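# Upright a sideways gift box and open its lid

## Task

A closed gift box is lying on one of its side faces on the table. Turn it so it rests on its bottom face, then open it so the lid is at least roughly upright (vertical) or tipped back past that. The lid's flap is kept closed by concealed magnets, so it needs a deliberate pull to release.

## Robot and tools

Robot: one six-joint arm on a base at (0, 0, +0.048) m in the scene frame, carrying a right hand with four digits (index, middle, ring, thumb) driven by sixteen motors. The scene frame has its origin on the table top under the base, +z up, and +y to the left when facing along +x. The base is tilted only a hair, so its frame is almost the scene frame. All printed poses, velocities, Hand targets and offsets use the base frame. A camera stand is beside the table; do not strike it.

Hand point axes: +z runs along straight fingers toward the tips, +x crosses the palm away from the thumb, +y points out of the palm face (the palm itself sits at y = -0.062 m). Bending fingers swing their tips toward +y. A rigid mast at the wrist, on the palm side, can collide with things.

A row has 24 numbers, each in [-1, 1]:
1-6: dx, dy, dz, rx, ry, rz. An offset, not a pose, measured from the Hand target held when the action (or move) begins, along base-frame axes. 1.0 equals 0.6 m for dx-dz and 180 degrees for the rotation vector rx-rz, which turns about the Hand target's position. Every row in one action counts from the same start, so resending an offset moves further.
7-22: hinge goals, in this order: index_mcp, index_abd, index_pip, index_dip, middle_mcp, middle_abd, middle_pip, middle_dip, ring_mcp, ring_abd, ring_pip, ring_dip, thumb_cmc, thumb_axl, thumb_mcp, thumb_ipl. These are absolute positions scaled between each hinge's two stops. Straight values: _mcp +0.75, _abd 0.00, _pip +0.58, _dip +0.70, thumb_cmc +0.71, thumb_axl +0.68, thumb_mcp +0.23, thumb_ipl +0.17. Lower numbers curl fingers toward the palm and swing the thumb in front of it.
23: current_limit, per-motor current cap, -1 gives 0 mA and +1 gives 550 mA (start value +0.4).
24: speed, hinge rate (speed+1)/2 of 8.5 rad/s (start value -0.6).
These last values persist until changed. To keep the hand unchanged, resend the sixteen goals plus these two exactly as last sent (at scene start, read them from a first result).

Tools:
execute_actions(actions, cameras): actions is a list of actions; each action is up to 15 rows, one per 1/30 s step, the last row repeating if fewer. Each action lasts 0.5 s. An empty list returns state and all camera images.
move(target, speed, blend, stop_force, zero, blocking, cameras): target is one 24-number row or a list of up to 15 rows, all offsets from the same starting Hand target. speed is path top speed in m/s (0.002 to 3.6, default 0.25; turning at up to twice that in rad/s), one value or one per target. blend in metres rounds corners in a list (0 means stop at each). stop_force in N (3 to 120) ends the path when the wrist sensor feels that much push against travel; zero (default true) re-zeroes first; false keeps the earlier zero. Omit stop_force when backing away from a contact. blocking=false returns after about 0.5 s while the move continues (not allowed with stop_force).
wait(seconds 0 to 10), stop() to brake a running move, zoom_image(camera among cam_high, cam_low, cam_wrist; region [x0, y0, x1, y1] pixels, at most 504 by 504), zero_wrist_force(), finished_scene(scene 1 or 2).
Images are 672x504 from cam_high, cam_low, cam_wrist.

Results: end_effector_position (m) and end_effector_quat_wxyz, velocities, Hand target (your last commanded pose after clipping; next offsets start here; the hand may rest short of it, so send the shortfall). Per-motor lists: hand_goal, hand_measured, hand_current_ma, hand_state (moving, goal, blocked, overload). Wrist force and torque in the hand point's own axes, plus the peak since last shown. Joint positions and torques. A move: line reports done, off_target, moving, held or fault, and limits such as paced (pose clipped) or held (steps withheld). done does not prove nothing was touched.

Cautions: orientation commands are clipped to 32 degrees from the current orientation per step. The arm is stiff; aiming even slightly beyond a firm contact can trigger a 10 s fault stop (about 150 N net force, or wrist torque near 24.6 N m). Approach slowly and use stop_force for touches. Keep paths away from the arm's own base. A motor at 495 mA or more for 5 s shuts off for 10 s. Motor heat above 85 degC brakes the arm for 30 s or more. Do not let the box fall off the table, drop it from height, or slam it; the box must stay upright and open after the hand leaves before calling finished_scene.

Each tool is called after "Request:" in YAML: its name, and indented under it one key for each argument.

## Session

Request:
execute_actions:
  actions: []

Request:
zoom_image:
  camera: "cam_low"
  region: [250, 180, 500, 360]

Request:
zoom_image:
  camera: "cam_high"
  region: [280, 120, 500, 320]

Scene clock: 0.00 s.
end_effector_position=(+0.5407, -0.1129, +0.2030) hand_goal=(+0.754, +0.000, +0.576, +0.696, +0.754, +0.000, +0.576, +0.696, +0.754, +0.000, +0.576, +0.696, +0.714, +0.678, +0.226, +0.168) hand_measured=(+0.754, +0.000, +0.576, +0.696, +0.754, +0.000, +0.576, +0.696, +0.754, +0.000, +0.576, +0.696, +0.714, +0.678, +0.226, +0.168) hand_current_ma=(+0, +0, +0, +0, +0, +0, +0, +0, +0, +0, +0, +0, +0, +0, +0, +0) hand_state=(goal, goal, goal, goal, goal, goal, goal, goal, goal, goal, goal, goal, goal, goal, goal, goal) hand_current_limit=0.40 hand_speed=-0.60 end_effector_quat_wxyz=(-0.143, -0.031, +0.920, -0.364)
Joint positions: [-0.26 -1.316 1.681 -1.853 -2.37 -1.864]
Joint velocities: within noise
Joint torques (N m): no reading
Wrist force (N): no reading
Wrist torque (N m): no reading
Wrist force, peak (N): no reading
Hand target: +0.5407, -0.1129, +0.2030; -0.143, -0.031, +0.920, -0.364

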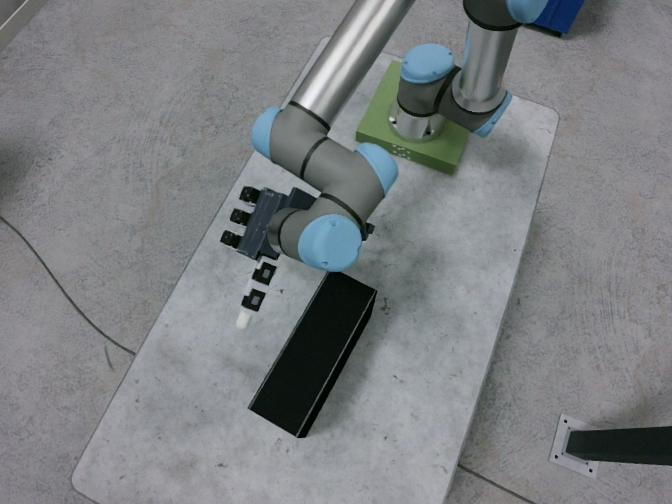

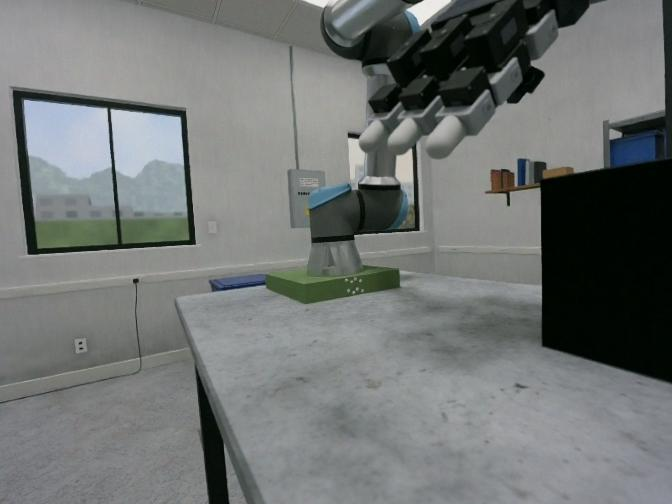

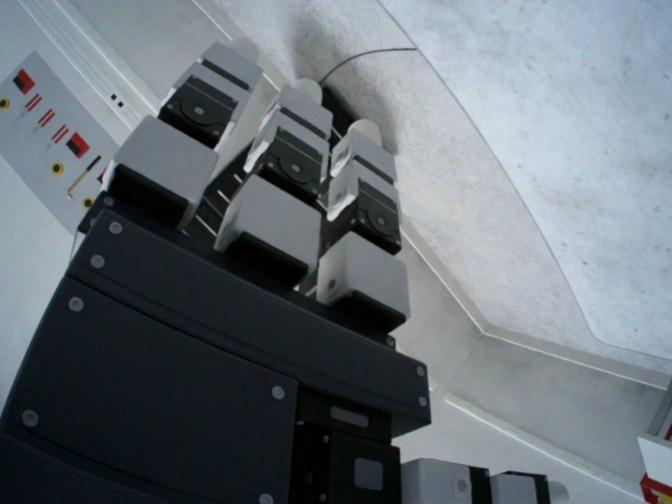

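Scaled by 2.016.

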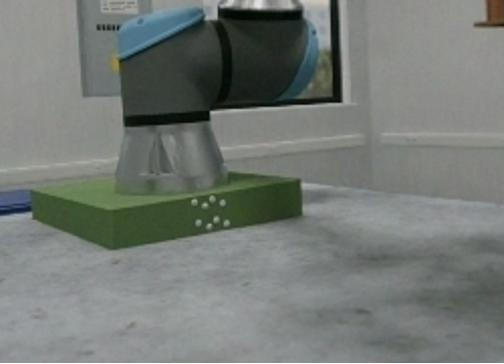

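Scaled by 2.291.

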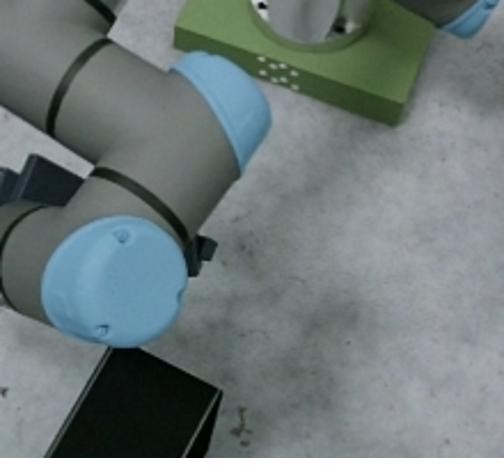

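Request:
zoom_image:
  camera: "cam_high"
  region: [230, 250, 400, 450]

Request:
zoom_image:
  camera: "cam_low"
  region: [500, 140, 672, 400]

Scaled by 2.520.

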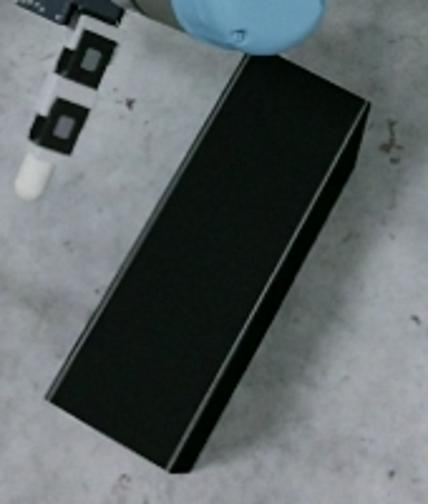

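Scaled by 1.938.

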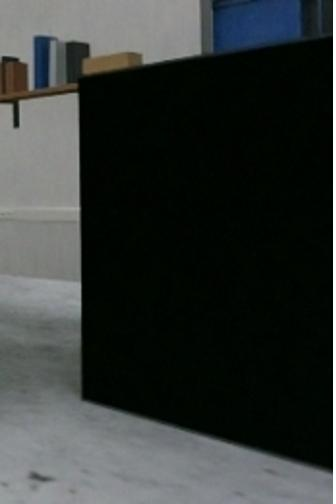

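Request:
zoom_image:
  camera: "cam_high"
  region: [320, 260, 400, 340]

Request:
zoom_image:
  camera: "cam_high"
  region: [240, 380, 330, 450]

Scaled by 6.300.

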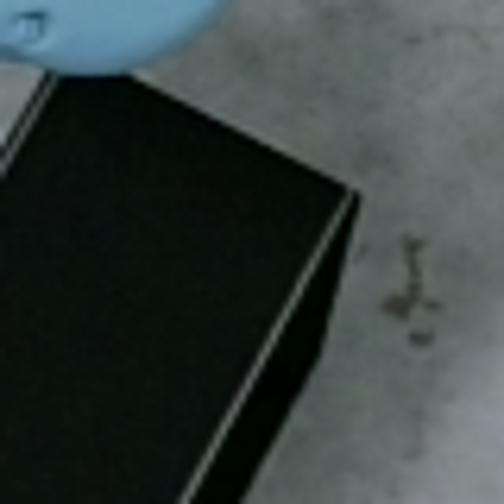

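Scaled by 5.600.

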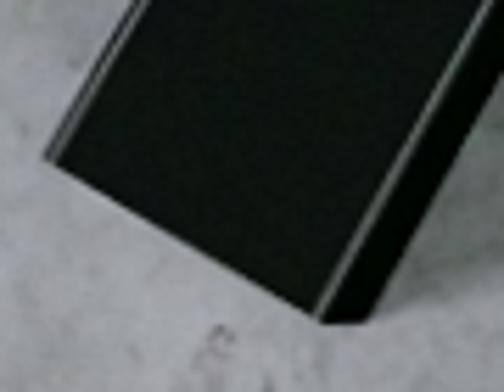

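Request:
zoom_image:
  camera: "cam_high"
  region: [270, 320, 350, 400]

Request:
zoom_image:
  camera: "cam_low"
  region: [530, 150, 672, 250]

Scaled by 6.300.

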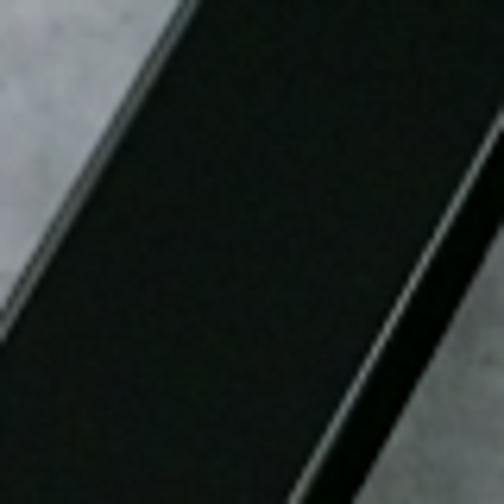

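Scaled by 3.549.

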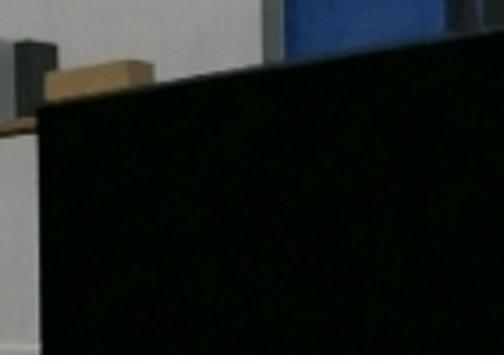

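Request:
move:
  target: [0.1322,-0.0285,0.16,0.2378,-0.0934,-0.0202,0.754,0,0.576,0.696,0.754,0,0.576,0.696,0.754,0,0.576,0.696,0.714,0.678,0.225,0.168,0.4,-0.6]
  speed: 0.6
  cameras: ["cam_high","cam_wrist"]

Request:
zoom_image:
  camera: "cam_wrist"
  region: [330, 0, 672, 260]

Scene clock: 68.73 s.
end_effector_position=(+0.6200, -0.1301, +0.2989) hand_goal=(+0.754, +0.000, +0.576, +0.696, +0.754, +0.000, +0.576, +0.696, +0.754, +0.000, +0.576, +0.696, +0.714, +0.678, +0.226, +0.168) hand_measured=(+0.750, +0.000, +0.576, +0.696, +0.748, +0.000, +0.576, +0.696, +0.748, +0.000, +0.576, +0.696, +0.712, +0.678, +0.224, +0.168) hand_current_ma=(-1, +0, +0, +0, -1, +0, +0, +0, -1, +0, +0, +0, +0, +0, +0, +0) hand_state=(goal, goal, goal, goal, goal, goal, goal, goal, goal, goal, goal, goal, goal, goal, goal, goal) hand_current_limit=0.40 hand_speed=-0.60 end_effector_quat_wxyz=(+0.000, +0.000, +1.000, +0.000)
Joint positions: [-0.557 -1.258 1.356 -1.668 -1.571 -2.129]
Joint torques (N m): [12.72 -50.37 -25.67 -2.87 1.44 0.6]
Wrist force (N): [0.0 -0.7 0.0]
Wrist torque (N m): [0.04 0.01 -0.11]
Wrist force, peak (N): [-0.2 -1.4 -0.4]
Hand target: +0.6200, -0.1300, +0.2990; +0.000, +0.000, +1.000, +0.000
Off the commanded pose: 0.000 m, 0 deg.
move: done
Images, in order (width x height): cam_high 672x504, cam_wrist 672x504.

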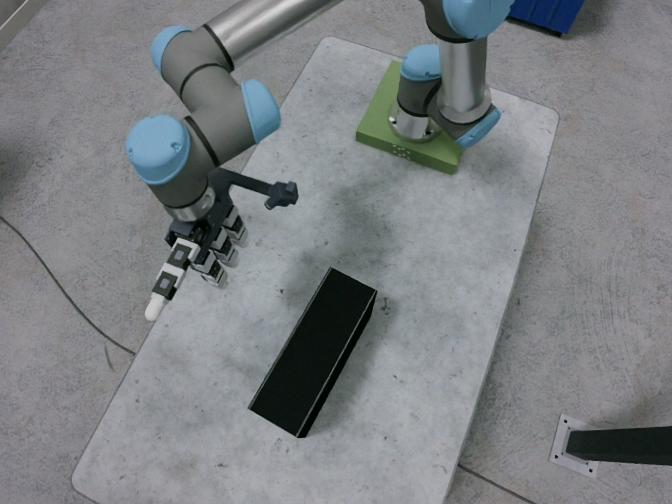

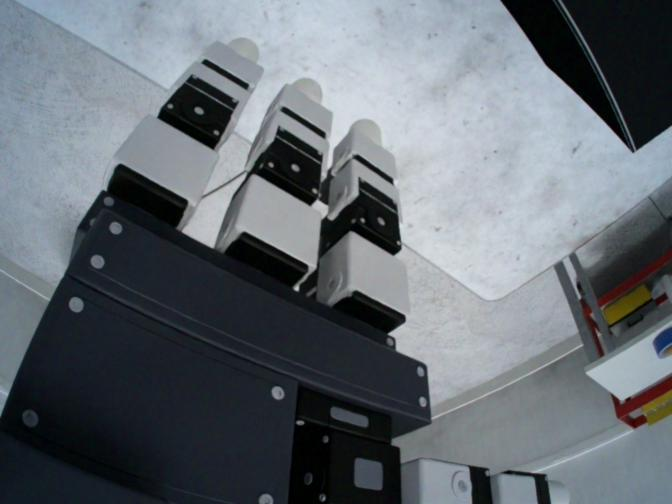

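Scaled by 1.474 from the camera's 672x504 image, which has a finer 960x720 frame.

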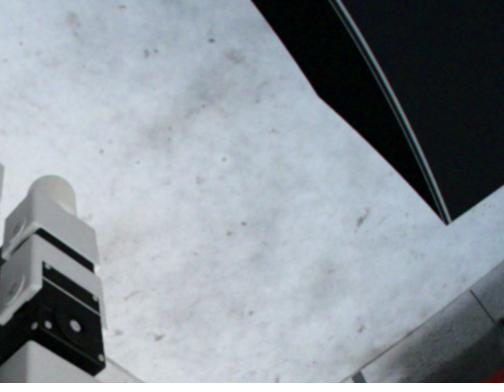

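Request:
zoom_image:
  camera: "cam_high"
  region: [310, 255, 390, 335]

Request:
move:
  target: [0.0,0.2,0.03,0,0,0,0.754,0,0.576,0.696,0.754,0,0.576,0.696,0.754,0,0.576,0.696,0.714,0.678,0.225,0.168,0.4,-0.6]
  speed: 0.4
  cameras: ["cam_wrist"]

Request:
zoom_image:
  camera: "cam_wrist"
  region: [330, 0, 672, 260]

Scaled by 6.300.

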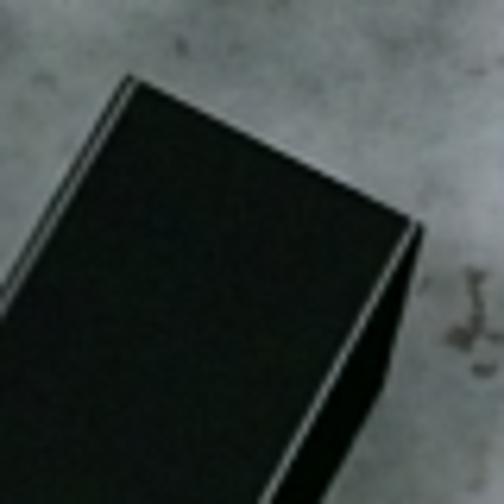

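Scene clock: 71.33 s.
end_effector_position=(+0.6200, -0.0101, +0.3171) hand_goal=(+0.754, +0.000, +0.576, +0.696, +0.754, +0.000, +0.576, +0.696, +0.754, +0.000, +0.576, +0.696, +0.714, +0.678, +0.226, +0.168) hand_measured=(+0.752, +0.000, +0.576, +0.696, +0.752, +0.000, +0.576, +0.696, +0.752, +0.000, +0.576, +0.696, +0.714, +0.678, +0.224, +0.168) hand_current_ma=(+0, +0, +0, +0, +0, +0, +0, +0, +0, +0, +0, +0, +0, +0, +0, +0) hand_state=(goal, goal, goal, goal, goal, goal, goal, goal, goal, goal, goal, goal, goal, goal, goal, goal) hand_current_limit=0.40 hand_speed=-0.60 end_effector_quat_wxyz=(+0.000, +0.000, +1.000, +0.000)
Joint positions: [-0.38 -1.335 1.409 -1.645 -1.571 -1.952]
Joint torques (N m): [7.66 -28.29 -28.73 -4.41 -1.76 1.09]
Wrist force (N): [0.0 -0.9 -0.2]
Wrist torque (N m): [0.03 0.00 -0.04]
Wrist force, peak (N): [0.1 -3.8 0.2]
Hand target: +0.6200, -0.0100, +0.3170; +0.000, +0.000, +1.000, +0.000
Off the commanded pose: 0.000 m, 0 deg.
move: done
Images, in order (width x height): cam_wrist 672x504.

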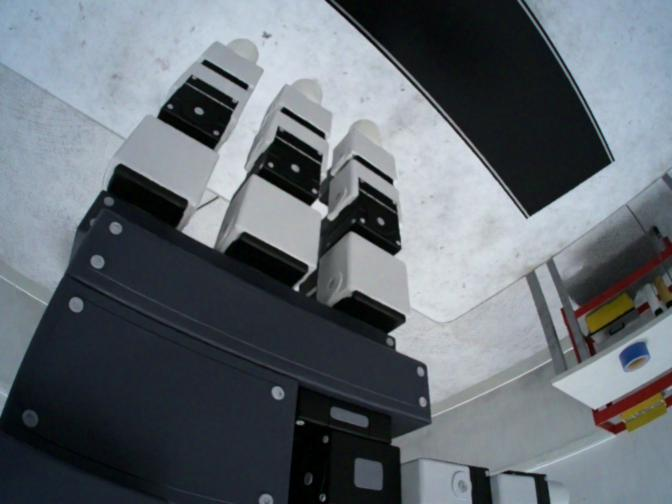

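Scaled by 1.474 from the camera's 672x504 image, which has a finer 960x720 frame.

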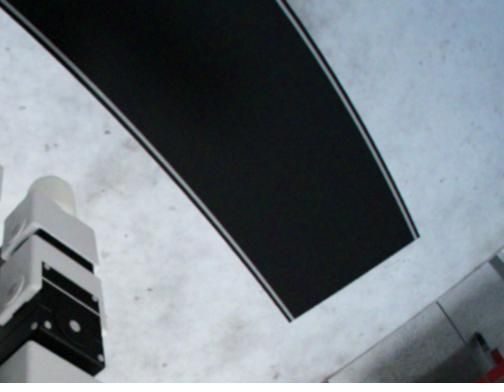

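Request:
zoom_image:
  camera: "cam_wrist"
  region: [480, 140, 630, 230]

Request:
zoom_image:
  camera: "cam_wrist"
  region: [400, 80, 520, 190]

Request:
zoom_image:
  camera: "cam_wrist"
  region: [520, 10, 630, 110]

Scaled by 3.360 from the camera's 672x504 image, which has a finer 960x720 frame.

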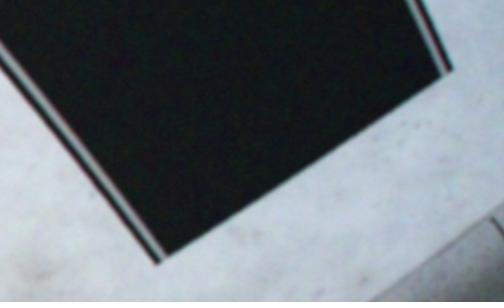

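Scaled by 4.200 from the camera's 672x504 image, which has a finer 960x720 frame.

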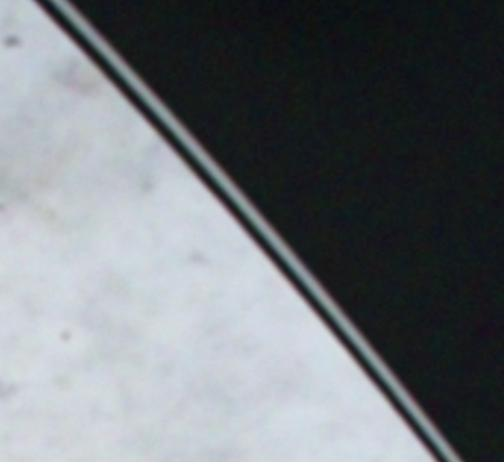

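Scaled by 4.582 from the camera's 672x504 image, which has a finer 960x720 frame.

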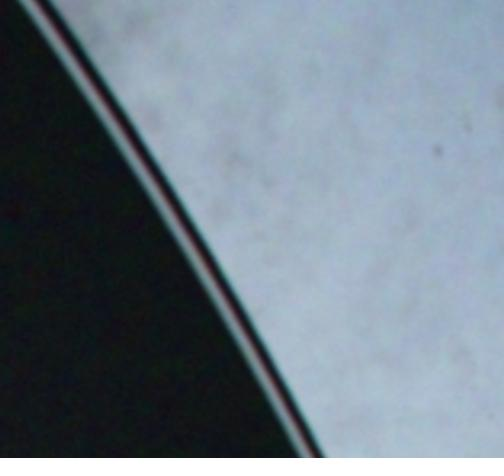

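Request:
execute_actions:
  actions: []

Request:
zoom_image:
  camera: "cam_low"
  region: [530, 300, 672, 400]

Request:
zoom_image:
  camera: "cam_low"
  region: [530, 160, 672, 240]

Scene clock: 78.80 s.
end_effector_position=(+0.6200, -0.0100, +0.3170) hand_goal=(+0.754, +0.000, +0.576, +0.696, +0.754, +0.000, +0.576, +0.696, +0.754, +0.000, +0.576, +0.696, +0.714, +0.678, +0.226, +0.168) hand_measured=(+0.752, +0.000, +0.576, +0.696, +0.752, +0.000, +0.576, +0.696, +0.752, +0.000, +0.576, +0.696, +0.714, +0.678, +0.224, +0.168) hand_current_ma=(+0, +0, +0, +0, +0, +0, +0, +0, +0, +0, +0, +0, +0, +0, +0, +0) hand_state=(goal, goal, goal, goal, goal, goal, goal, goal, goal, goal, goal, goal, goal, goal, goal, goal) hand_current_limit=0.40 hand_speed=-0.60 end_effector_quat_wxyz=(+0.000, +0.000, +1.000, +0.000)
Joint positions: [-0.38 -1.335 1.409 -1.645 -1.571 -1.952]
Joint velocities: within noise
Joint torques (N m): [12.18 -25.48 -21.25 -4.25 1.09 1.27]
Wrist force (N): [0.3 -0.8 0.0]
Wrist torque (N m): [0.02 -0.05 -0.04]
Wrist force, peak (N): [-0.2 -1.2 -0.2]
Hand target: +0.6200, -0.0100, +0.3170; +0.000, +0.000, +1.000, +0.000
Off the commanded pose: 0.000 m, 0 deg.

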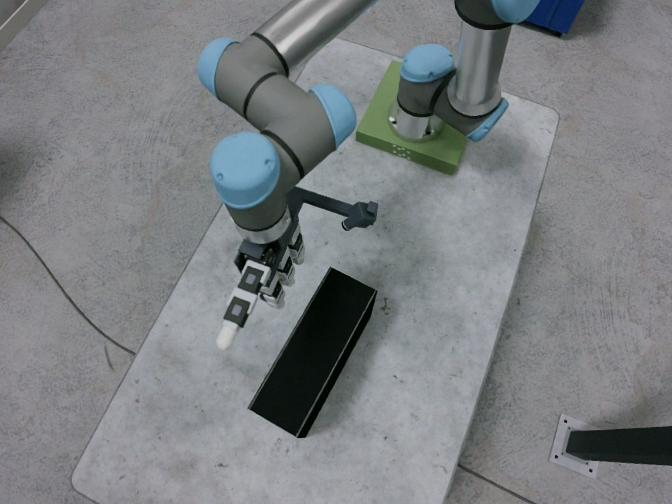

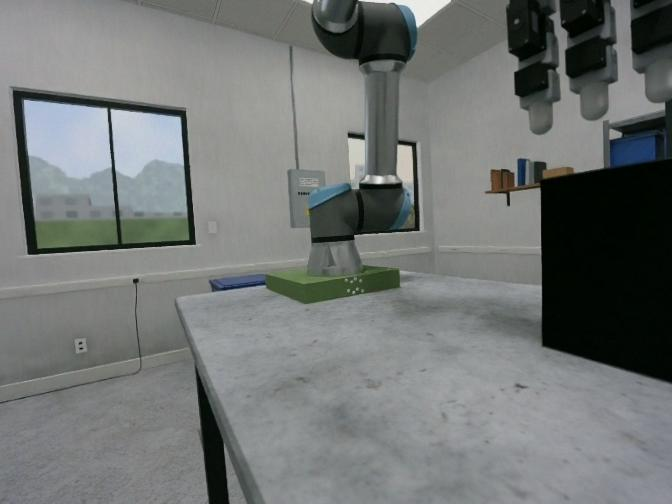

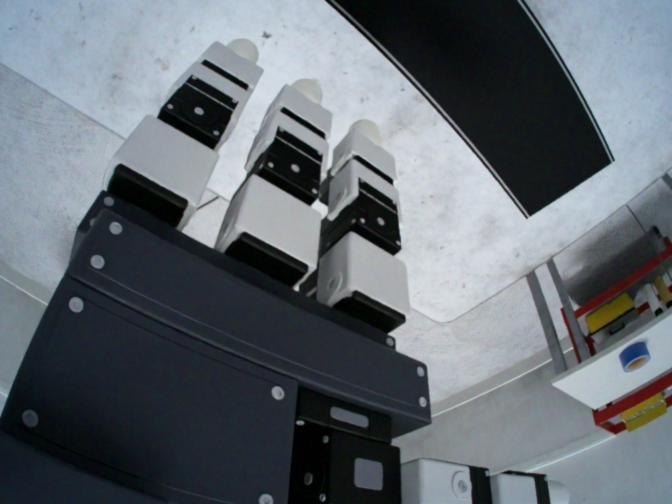

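Scaled by 3.549.

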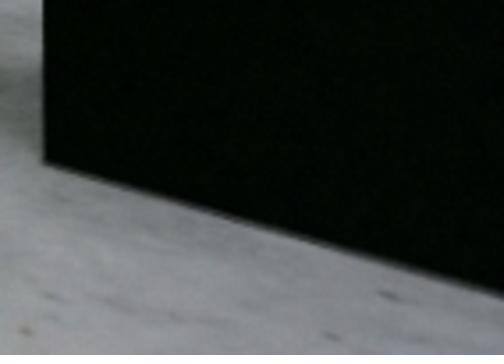

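Scaled by 3.549.

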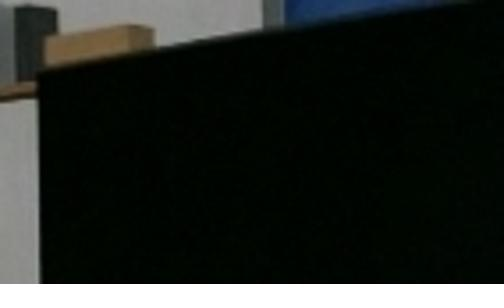

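Request:
move:
  target:
    - [-0.2,-0.06,-0.08,0,-0.2,0,0.754,0,0.576,0.696,0.754,0,0.576,0.696,0.754,0,0.576,0.696,0.714,0.678,0.225,0.168,0.4,-0.6]
    - [-0.4333,-0.1167,-0.3617,0,-0.5,0,0.754,0,0.576,0.696,0.754,0,0.576,0.696,0.754,0,0.576,0.696,0.714,0.678,0.225,0.168,0.4,-0.6]
  speed: 0.6
  blend: [0.05,0]
  cameras: ["cam_wrist"]

Request:
zoom_image:
  camera: "cam_wrist"
  region: [336, 0, 672, 252]

Scene clock: 84.17 s.
end_effector_position=(+0.4247, -0.0586, +0.1847) hand_goal=(+0.754, +0.000, +0.576, +0.696, +0.754, +0.000, +0.576, +0.696, +0.754, +0.000, +0.576, +0.696, +0.714, +0.678, +0.226, +0.168) hand_measured=(+0.754, -0.004, +0.576, +0.696, +0.754, -0.004, +0.576, +0.696, +0.752, -0.004, +0.576, +0.696, +0.716, +0.678, +0.224, +0.168) hand_current_ma=(+0, -1, +0, +0, +0, +0, +0, +0, +0, -1, +0, +0, +0, +0, +0, +0) hand_state=(goal, goal, goal, goal, goal, goal, goal, goal, goal, goal, goal, goal, goal, goal, goal, goal) hand_current_limit=0.40 hand_speed=-0.60 end_effector_quat_wxyz=(+0.509, -0.005, +0.861, -0.001)
Joint positions: [-1.14 -1.537 2.779 -3.458 -0.647 -2.394]
Joint torques (N m): [-12.94 -22.39 -3.08 -2.18 0.14 -1.37]
Wrist force (N): [2.4 -0.9 0.1]
Wrist torque (N m): [0.12 -0.06 0.38]
Wrist force, peak (N): [8.3 -3.6 2.2]
Hand target: +0.4247, -0.0586, +0.1847; +0.509, -0.005, +0.861, -0.001 (not the last commanded pose)
Off the commanded pose: 0.109 m, 29 deg.
move: held (a check stopped the path); path passed 1 of 2 targets; limits=held
pose unreachable: on one or more control steps of this call, first in action 0 (counted from 0), an arm could not follow its commanded pose, so it was not sent that pose on those steps. It may still have moved: this result reports where it is.
cause: moving toward the commanded pose would bring two parts of the arm too close to each other (joints 3 (elbow) and 4 (wrist 1) lie between them).
Images, in order (width x height): cam_wrist 672x504.

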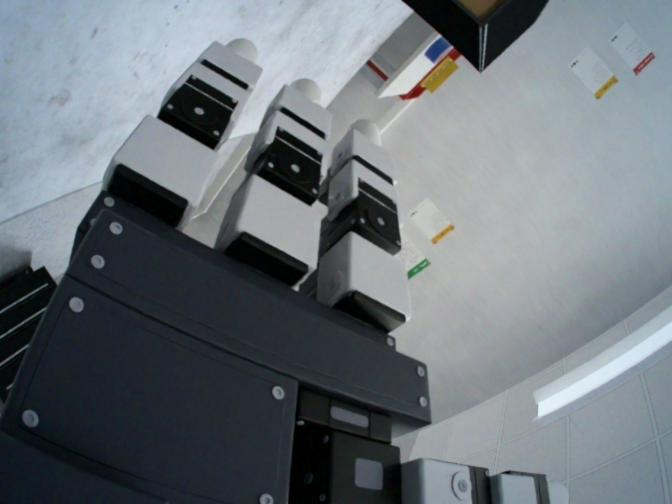

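Scaled by 1.500 from the camera's 672x504 image, which has a finer 960x720 frame.

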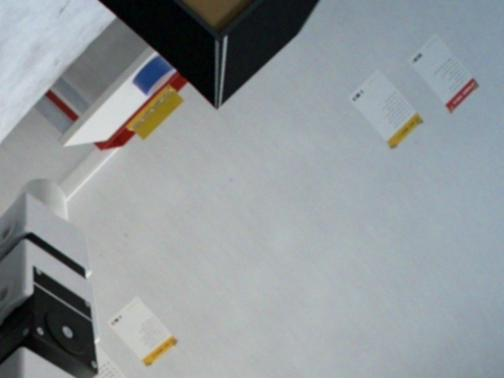

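Request:
move:
  target: [0.0,0.02,-0.16,0,0.06,0,0.754,0,0.576,0.696,0.754,0,0.576,0.696,0.754,0,0.576,0.696,0.714,0.678,0.225,0.168,0.4,-0.6]
  speed: 0.3
  cameras: ["cam_wrist"]

Request:
zoom_image:
  camera: "cam_wrist"
  region: [336, 0, 672, 252]

Scene clock: 87.50 s.
end_effector_position=(+0.4247, -0.0466, +0.0887) hand_goal=(+0.754, +0.000, +0.576, +0.696, +0.754, +0.000, +0.576, +0.696, +0.754, +0.000, +0.576, +0.696, +0.714, +0.678, +0.226, +0.168) hand_measured=(+0.754, -0.004, +0.576, +0.696, +0.754, -0.004, +0.576, +0.696, +0.752, -0.004, +0.576, +0.696, +0.716, +0.678, +0.224, +0.168) hand_current_ma=(+0, -1, +0, +0, +0, +0, +0, +0, +0, -1, +0, +0, +0, +0, +0, +0) hand_state=(goal, goal, goal, goal, goal, goal, goal, goal, goal, goal, goal, goal, goal, goal, goal, goal) hand_current_limit=0.40 hand_speed=-0.60 end_effector_quat_wxyz=(+0.426, -0.006, +0.905, +0.000)
Joint positions: [-1.034 -1.197 2.784 -3.708 -0.844 -2.403]
Joint torques (N m): [-11.68 -8.42 4.72 -3.86 -1.26 -0.58]
Wrist force (N): [1.8 -0.8 0.2]
Wrist torque (N m): [0.07 -0.02 0.30]
Wrist force, peak (N): [3.3 -0.6 0.8]
Hand target: +0.4247, -0.0466, +0.0887; +0.426, -0.005, +0.905, +0.000
Off the commanded pose: 0.000 m, 0 deg.
move: done
Images, in order (width x height): cam_wrist 672x504.

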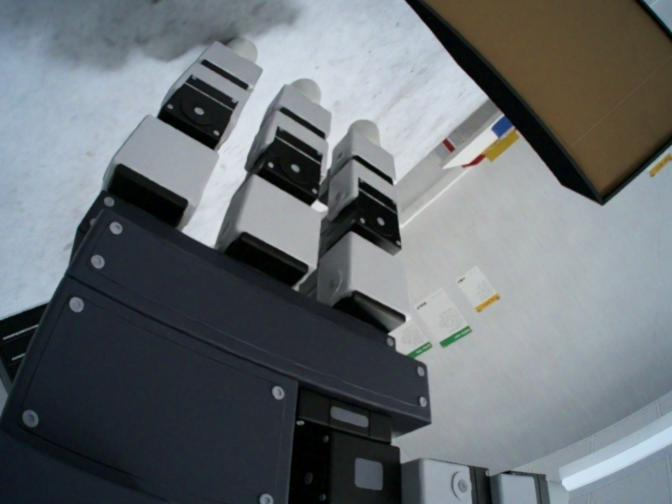

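Scaled by 1.500 from the camera's 672x504 image, which has a finer 960x720 frame.

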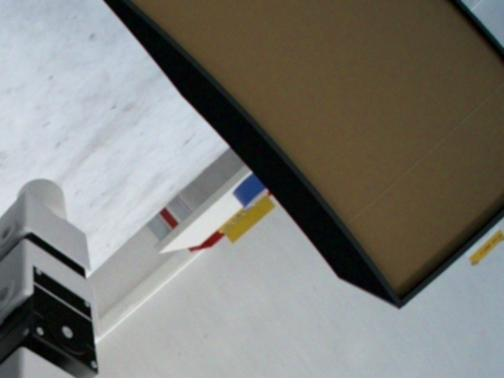

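Request:
move:
  target: [-0.08,0.13,0.0,0,-0.04,0,0.754,0,0.576,0.696,0.754,0,0.576,0.696,0.754,0,0.576,0.696,0.714,0.678,0.225,0.168,0.4,-0.6]
  speed: 0.3
  cameras: ["cam_wrist"]

Request:
zoom_image:
  camera: "cam_wrist"
  region: [336, 0, 672, 252]

Scene clock: 90.27 s.
end_effector_position=(+0.4222, -0.0425, +0.0887) hand_goal=(+0.754, +0.000, +0.576, +0.696, +0.754, +0.000, +0.576, +0.696, +0.754, +0.000, +0.576, +0.696, +0.714, +0.678, +0.226, +0.168) hand_measured=(+0.752, -0.004, +0.576, +0.696, +0.752, -0.004, +0.576, +0.696, +0.752, -0.004, +0.576, +0.696, +0.714, +0.678, +0.224, +0.168) hand_current_ma=(+0, -1, +0, +0, +0, +0, +0, +0, +0, +0, +0, +0, +0, +0, +0, +0) hand_state=(goal, goal, goal, goal, goal, goal, goal, goal, goal, goal, goal, goal, goal, goal, goal, goal) hand_current_limit=0.40 hand_speed=-0.60 end_effector_quat_wxyz=(+0.428, -0.005, +0.904, +0.000)
Joint positions: [-1.037 -1.186 2.798 -3.735 -0.839 -2.403]
Joint torques (N m): [-4.04 -32.35 -11.53 -3.16 -1.07 -0.06]
Wrist force (N): [1.9 -0.5 0.0]
Wrist torque (N m): [0.14 -0.02 0.32]
Wrist force, peak (N): [1.5 2.3 -2.3]
Hand target: +0.4222, -0.0425, +0.0888; +0.428, -0.006, +0.904, +0.000 (not the last commanded pose)
Off the commanded pose: 0.087 m, 7 deg.
move: held (a check stopped the path); limits=held
pose unreachable: on one or more control steps of this call, first in action 0 (counted from 0), an arm could not follow its commanded pose, so it was not sent that pose on those steps. It may still have moved: this result reports where it is.
cause: moving toward the commanded pose would bring two parts of the arm too close to each other (joints 3 (elbow) and 4 (wrist 1) lie between them).
Images, in order (width x height): cam_wrist 672x504.

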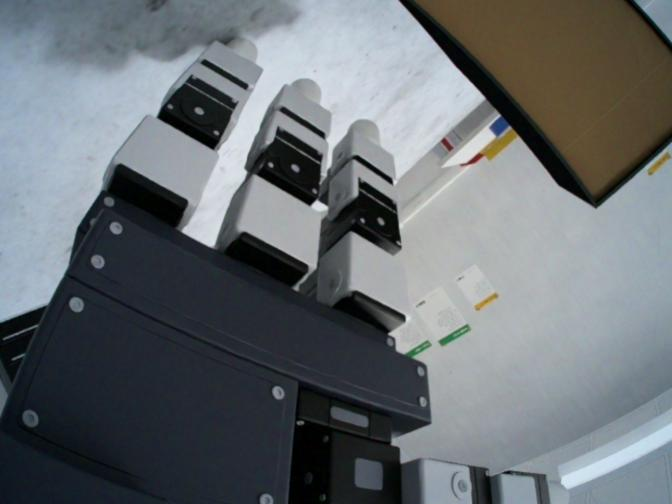

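Scaled by 1.500 from the camera's 672x504 image, which has a finer 960x720 frame.

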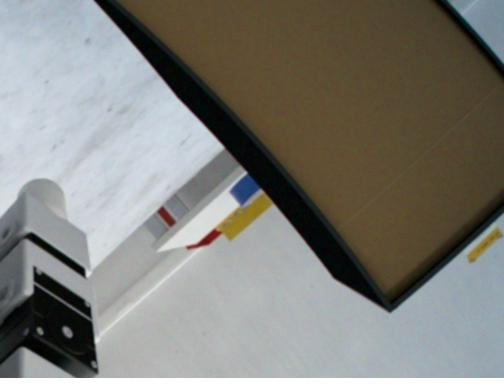

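Request:
move:
  target: [-0.06,0.08,0.05,0,0.13,0,0.754,0,0.576,0.696,0.754,0,0.576,0.696,0.754,0,0.576,0.696,0.714,0.678,0.225,0.168,0.4,-0.6]
  speed: 0.3
  cameras: ["cam_wrist"]

Request:
zoom_image:
  camera: "cam_wrist"
  region: [336, 0, 672, 252]

Scene clock: 93.60 s.
end_effector_position=(+0.3862, +0.0056, +0.1187) hand_goal=(+0.754, +0.000, +0.576, +0.696, +0.754, +0.000, +0.576, +0.696, +0.754, +0.000, +0.576, +0.696, +0.714, +0.678, +0.226, +0.168) hand_measured=(+0.752, -0.004, +0.576, +0.696, +0.752, -0.004, +0.576, +0.696, +0.752, -0.004, +0.576, +0.696, +0.714, +0.678, +0.224, +0.168) hand_current_ma=(+0, -1, +0, +0, +0, +0, +0, +0, +0, +0, +0, +0, +0, +0, +0, +0) hand_state=(goal, goal, goal, goal, goal, goal, goal, goal, goal, goal, goal, goal, goal, goal, goal, goal) hand_current_limit=0.40 hand_speed=-0.60 end_effector_quat_wxyz=(+0.236, -0.006, +0.972, +0.001) end_effector_velocity=(-0.001, +0.001, -0.001) end_effector_angular_velocity=(+0.002, +0.004, +0.000)
Joint positions: [-0.808 -1.849 2.689 -2.751 -1.229 -2.331]
Joint velocities: [0.001 -0.001 0 0.005 -0.002 0]
Joint torques (N m): [-2.6 -17.56 -20.14 -0.92 -1.19 0.09]
Wrist force (N): [1.6 -0.4 0.1]
Wrist torque (N m): [0.09 -0.09 0.23]
Wrist force, peak (N): [2.4 -1.2 0.5]
Hand target: +0.3862, +0.0055, +0.1188; +0.236, -0.005, +0.972, +0.001
Off the commanded pose: 0.000 m, 0 deg.
move: done
Images, in order (width x height): cam_wrist 672x504.

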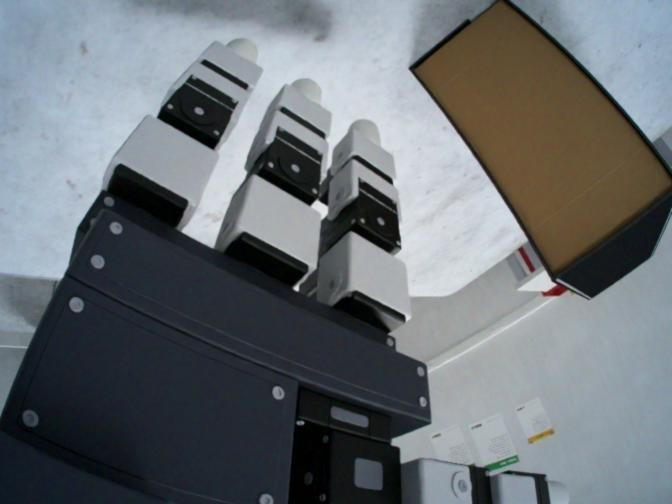

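Scaled by 1.500 from the camera's 672x504 image, which has a finer 960x720 frame.

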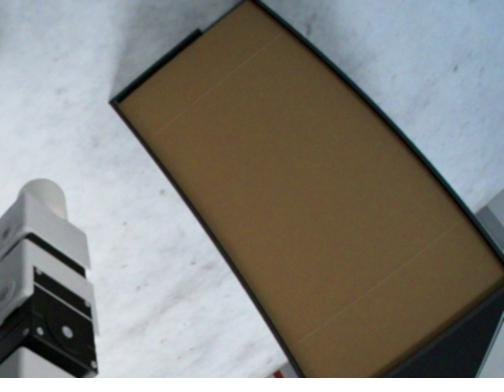

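Request:
move:
  target:
    - [0.1063,0.1908,0.2187,0.1225,-0.0062,-0.5044,0.6712,0,0.5766,0.6957,0.6712,0,0.5766,0.6957,0.6712,0,0.5766,0.6957,0.714,0.678,0.225,0.168,0.6,-0.5]
    - [0.3147,0.1658,0.1853,-0.2272,0.0115,0.9353,0.6712,0,0.5766,0.6957,0.6712,0,0.5766,0.6957,0.6712,0,0.5766,0.6957,0.714,0.678,0.225,0.168,0.6,-0.5]
    - [0.3172,0.0953,-0.059,-0.2272,0.0115,0.9353,0.6712,0,0.5766,0.6957,0.6712,0,0.5766,0.6957,0.6712,0,0.5766,0.6957,0.714,0.678,0.225,0.168,0.6,-0.5]
  speed: [0.8,0.8,0.3]
  blend: [0.04,0.03,0]
  cameras: ["cam_high","cam_low"]

Request:
zoom_image:
  camera: "cam_high"
  region: [290, 200, 450, 340]

Scene clock: 166.23 s.
end_effector_position=(+0.5765, +0.0626, +0.0835) hand_goal=(+0.672, +0.000, +0.576, +0.696, +0.672, +0.000, +0.576, +0.696, +0.672, +0.000, +0.576, +0.696, +0.714, +0.678, +0.226, +0.168) hand_measured=(+0.674, -0.004, +0.576, +0.696, +0.674, -0.002, +0.576, +0.696, +0.674, -0.002, +0.576, +0.696, +0.714, +0.678, +0.222, +0.168) hand_current_ma=(+0, +0, +0, +0, +0, +0, +0, +0, +0, +0, +0, +0, +0, +0, -1, +0) hand_state=(goal, goal, goal, goal, goal, goal, goal, goal, goal, goal, goal, goal, goal, goal, goal, goal) hand_current_limit=0.60 hand_speed=-0.50 end_effector_quat_wxyz=(+0.000, +0.998, -0.055, +0.000)
Joint positions: [0.018 -1.101 1.722 -2.191 -1.57 1.699]
Joint torques (N m): [14.99 -36.72 -13.69 -4.2 -1.97 0.39]
Wrist force (N): [0.6 -0.4 -0.4]
Wrist torque (N m): [0.11 -0.06 -0.05]
Wrist force, peak (N): [1.8 -1.1 -2.1]
Hand target: +0.5765, +0.0627, +0.0834; +0.000, +0.998, -0.055, +0.000
Off the commanded pose: 0.000 m, 0 deg.
move: done
Images, in order (width x height): cam_high 672x504, cam_low 672x504.

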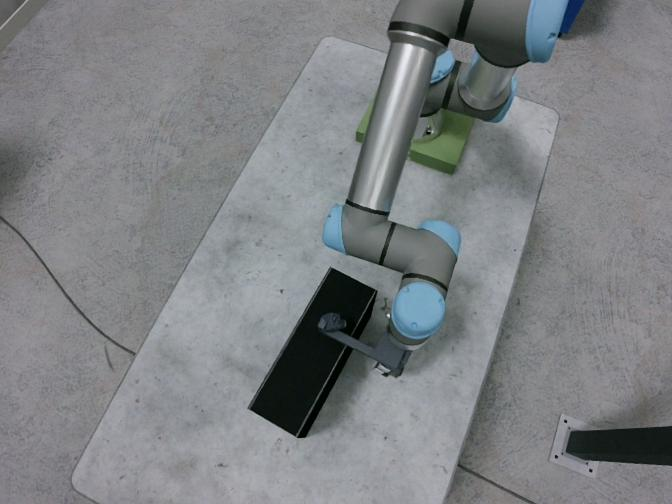

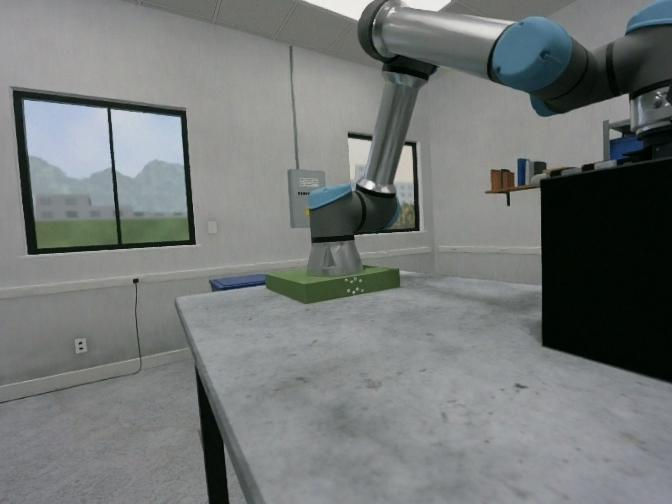

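Scaled by 3.150.

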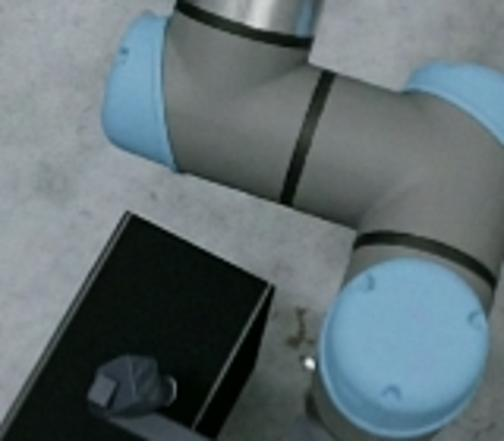

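Request:
move:
  target:
    - [-0.0092,-0.0828,0,0,0,0,0.6712,0,0.5766,0.6957,0.6712,0,0.5766,0.6957,0.6712,0,0.5766,0.6957,0.714,0.678,0.225,0.168,0.6,-0.5]
    - [-0.0072,-0.1587,0,0,0,0.0778,0.6712,0,0.5766,0.6957,0.6712,0,0.5766,0.6957,0.6712,0,0.5766,0.6957,0.714,0.678,0.225,0.168,0.6,-0.5]
    - [0.013,-0.2318,0,0,0,0.1556,0.6712,0,0.5766,0.6957,0.6712,0,0.5766,0.6957,0.6712,0,0.5766,0.6957,0.714,0.678,0.225,0.168,0.6,-0.5]
    - [0.0505,-0.298,0,0,0,0.2333,0.6712,0,0.5766,0.6957,0.6712,0,0.5766,0.6957,0.6712,0,0.5766,0.6957,0.714,0.678,0.225,0.168,0.6,-0.5]
    - [0.1027,-0.353,0,0,0,0.3111,0.6712,0,0.5766,0.6957,0.6712,0,0.5766,0.6957,0.6712,0,0.5766,0.6957,0.714,0.678,0.225,0.168,0.6,-0.5]
  speed: [0.06,0.2,0.25,0.25,0.2]
  blend: [0.01,0.015,0.015,0.015,0]
  cameras: ["cam_high","cam_low"]

Request:
zoom_image:
  camera: "cam_high"
  region: [200, 250, 400, 450]

Scene clock: 174.03 s.
end_effector_position=(+0.6381, -0.1492, +0.0833) hand_goal=(+0.672, +0.000, +0.576, +0.696, +0.672, +0.000, +0.576, +0.696, +0.672, +0.000, +0.576, +0.696, +0.714, +0.678, +0.226, +0.168) hand_measured=(+0.684, -0.002, +0.586, +0.698, +0.680, +0.000, +0.580, +0.696, +0.676, -0.002, +0.578, +0.696, +0.714, +0.678, +0.222, +0.168) hand_current_ma=(+6, +0, +3, +0, +3, +0, +1, +0, +0, +0, +0, +0, +0, +0, -1, +0) hand_state=(goal, goal, goal, goal, goal, goal, goal, goal, goal, goal, goal, goal, goal, goal, goal, goal) hand_current_limit=0.60 hand_speed=-0.50 end_effector_quat_wxyz=(+0.000, +0.907, +0.420, -0.001)
Joint positions: [-0.357 -1.164 1.822 -2.228 -1.571 0.347]
Joint torques (N m): [14.22 -51.82 -14 -4.57 1.22 -1.51]
Wrist force (N): [0.0 -0.6 0.0]
Wrist torque (N m): [0.16 -0.06 -0.08]
Wrist force, peak (N): [0.4 -2.7 -1.9]
Hand target: +0.6381, -0.1491, +0.0834; +0.000, +0.907, +0.420, +0.000
Off the commanded pose: 0.000 m, 0 deg.
move: done
Images, in order (width x height): cam_high 672x504, cam_low 672x504.

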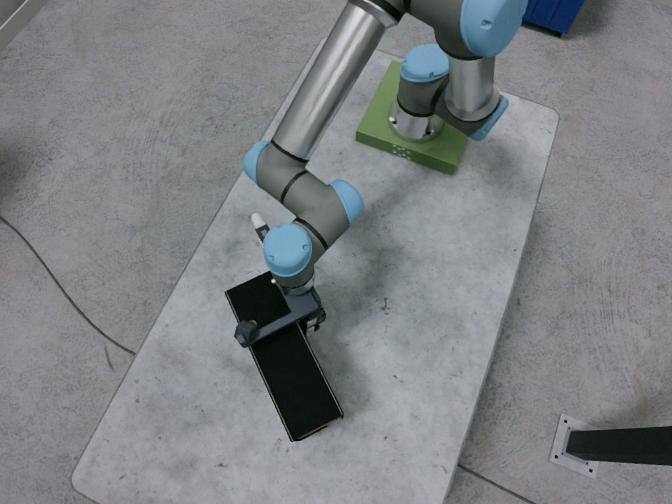

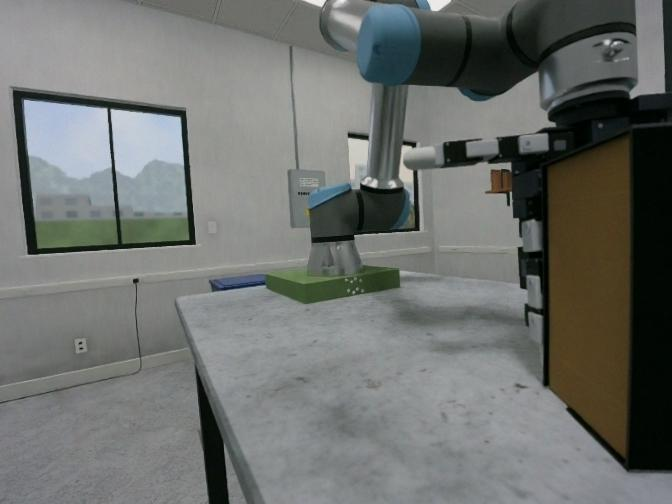

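Scaled by 2.520.

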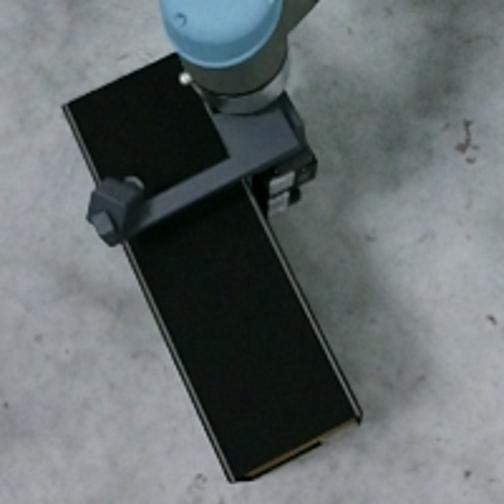

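Request:
move:
  target: [-0.1277,0.1072,0.135,0,0,0,0.6712,0,0.5766,0.6957,0.6712,0,0.5766,0.6957,0.6712,0,0.5766,0.6957,0.714,0.678,0.225,0.168,0.78,-0.2]
  speed: 0.25

Request:
move:
  target: [0.1668,0.083,0.0,0,0,0,0.89,0,-0.883,0.696,0.89,0,-0.883,0.696,0.89,0,-0.883,0.696,-0.571,0.678,-0.156,-0.154,0.78,-0.2]
  speed: 0.15
  cameras: ["cam_high","cam_low"]

Request:
zoom_image:
  camera: "cam_low"
  region: [400, 60, 672, 264]

Scene clock: 182.70 s.
end_effector_position=(+0.5616, -0.0847, +0.1643) hand_goal=(+0.672, +0.000, +0.576, +0.696, +0.672, +0.000, +0.576, +0.696, +0.672, +0.000, +0.576, +0.696, +0.714, +0.678, +0.226, +0.168) hand_measured=(+0.674, +0.000, +0.578, +0.698, +0.674, +0.000, +0.578, +0.696, +0.672, -0.002, +0.578, +0.696, +0.714, +0.678, +0.222, +0.168) hand_current_ma=(+0, +0, +0, +0, +0, +0, +0, +0, +0, +0, +0, +0, +0, +0, -1, +0) hand_state=(goal, goal, goal, goal, goal, goal, goal, goal, goal, goal, goal, goal, goal, goal, goal, goal) hand_current_limit=0.78 hand_speed=-0.20 end_effector_quat_wxyz=(+0.000, +0.907, +0.420, +0.000)
Joint positions: [-0.288 -1.449 1.956 -2.077 -1.571 0.415]
Joint torques (N m): [-14.36 -39.12 -27.13 -1.27 1.63 -0.27]
Wrist force (N): [0.4 -0.1 -0.2]
Wrist torque (N m): [0.14 -0.06 0.04]
Wrist force, peak (N): [0.6 -2.5 -1.6]
Hand target: +0.5615, -0.0848, +0.1644; +0.000, +0.907, +0.420, +0.000
Off the commanded pose: 0.000 m, 0 deg.
move: done

Scene clock: 183.93 s.
end_effector_position=(+0.6615, -0.0349, +0.1643) hand_goal=(+0.890, +0.000, -0.882, +0.696, +0.890, +0.000, -0.882, +0.696, +0.890, +0.000, -0.882, +0.696, -0.570, +0.678, -0.156, -0.154) hand_measured=(+0.888, +0.000, -0.874, +0.698, +0.888, +0.000, -0.874, +0.696, +0.888, -0.002, -0.876, +0.696, -0.568, +0.678, -0.158, -0.152) hand_current_ma=(+0, +0, +3, +0, +0, +0, +2, +0, +0, +0, +2, +0, +0, +0, +0, +0) hand_state=(goal, goal, goal, goal, goal, goal, goal, goal, goal, goal, goal, goal, goal, goal, goal, goal) hand_current_limit=0.78 hand_speed=-0.20 end_effector_quat_wxyz=(+0.000, +0.907, +0.420, -0.001)
Joint positions: [-0.158 -1.225 1.668 -2.013 -1.571 0.545]
Joint torques (N m): [-14.42 -35.31 -31.74 -4.41 -1.81 -0.21]
Wrist force (N): [0.6 -0.3 -0.1]
Wrist torque (N m): [0.16 -0.13 0.03]
Wrist force, peak (N): [-1.1 -1.6 -0.6]
Hand target: +0.6616, -0.0350, +0.1644; +0.000, +0.907, +0.420, +0.000
Off the commanded pose: 0.000 m, 0 deg.
move: done
Images, in order (width x height): cam_high 672x504, cam_low 672x504.

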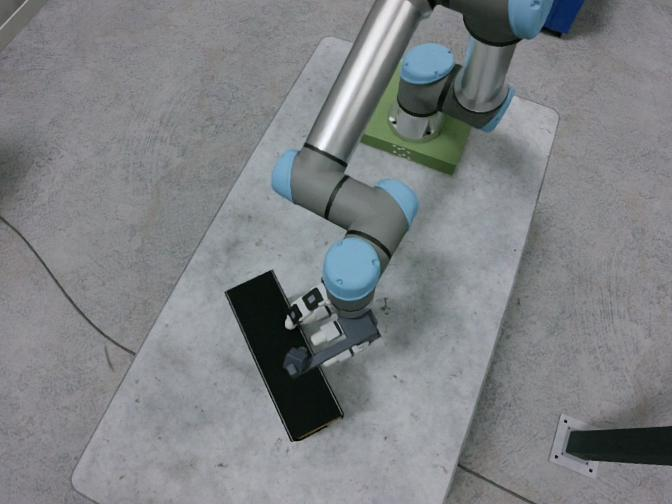

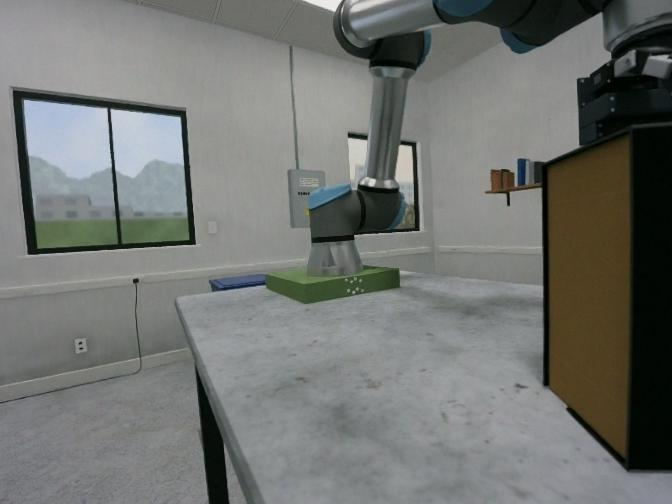

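Scaled by 1.853.

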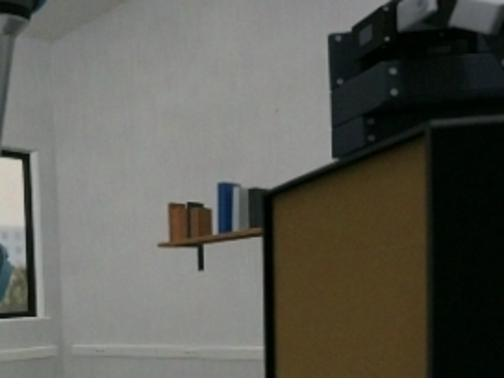

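Request:
move:
  target: [0,0,-0.07,0,0,0,0.89,0,-0.883,0.696,0.89,0,-0.883,0.696,0.89,0,-0.883,0.696,-0.571,0.678,-0.156,-0.154,0.78,-0.2]
  speed: 0.02
  stop_force: 4
  cameras: ["cam_high"]

Request:
zoom_image:
  camera: "cam_high"
  region: [210, 250, 390, 400]

Scene clock: 187.47 s.
end_effector_position=(+0.6616, -0.0350, +0.1458) hand_goal=(+0.890, +0.000, -0.882, +0.696, +0.890, +0.000, -0.882, +0.696, +0.890, +0.000, -0.882, +0.696, -0.570, +0.678, -0.156, -0.154) hand_measured=(+0.888, +0.000, -0.874, +0.698, +0.888, +0.000, -0.874, +0.696, +0.888, -0.002, -0.876, +0.696, -0.568, +0.678, -0.150, -0.158) hand_current_ma=(+0, +0, +3, +0, +0, +0, +2, +0, +0, +0, +2, +0, +0, +0, +2, -2) hand_state=(goal, goal, goal, goal, goal, goal, goal, goal, goal, goal, goal, goal, goal, goal, goal, goal) hand_current_limit=0.78 hand_speed=-0.20 end_effector_quat_wxyz=(+0.000, +0.907, +0.420, -0.001)
Joint positions: [-0.158 -1.205 1.693 -2.058 -1.571 0.545]
Joint torques (N m): [-13.98 -50.22 -32.82 -4.06 -1.79 1.07]
Wrist force (N): [0.5 -1.1 -1.7]
Wrist torque (N m): [0.12 -0.14 0.05]
Wrist force, peak (N): [0.4 -5.3 -7.1]
Hand target: +0.6616, -0.0350, +0.1458; +0.000, +0.907, +0.420, -0.001 (not the last commanded pose)
Off the commanded pose: 0.023 m, 0 deg.
move: contact
Images, in order (width x height): cam_high 672x504.

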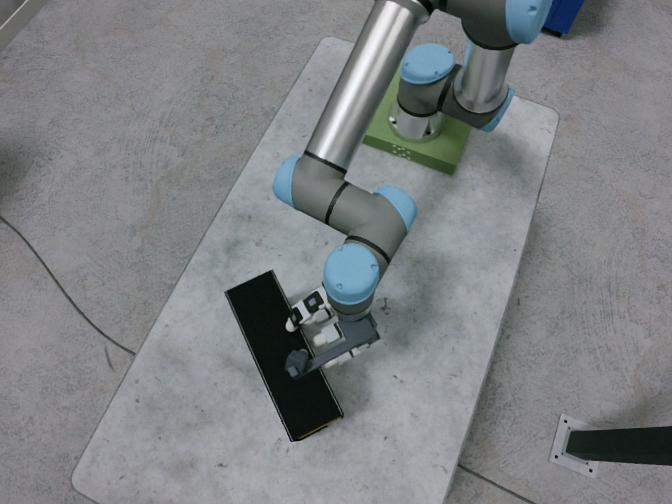

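Scaled by 2.800.

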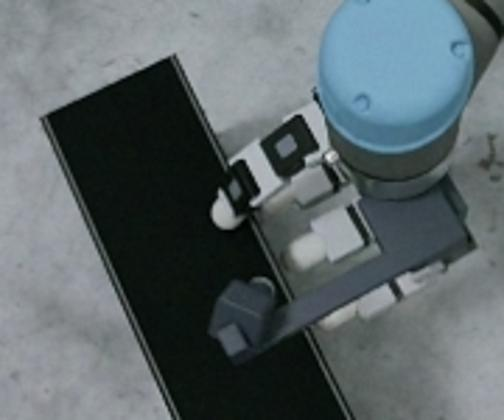

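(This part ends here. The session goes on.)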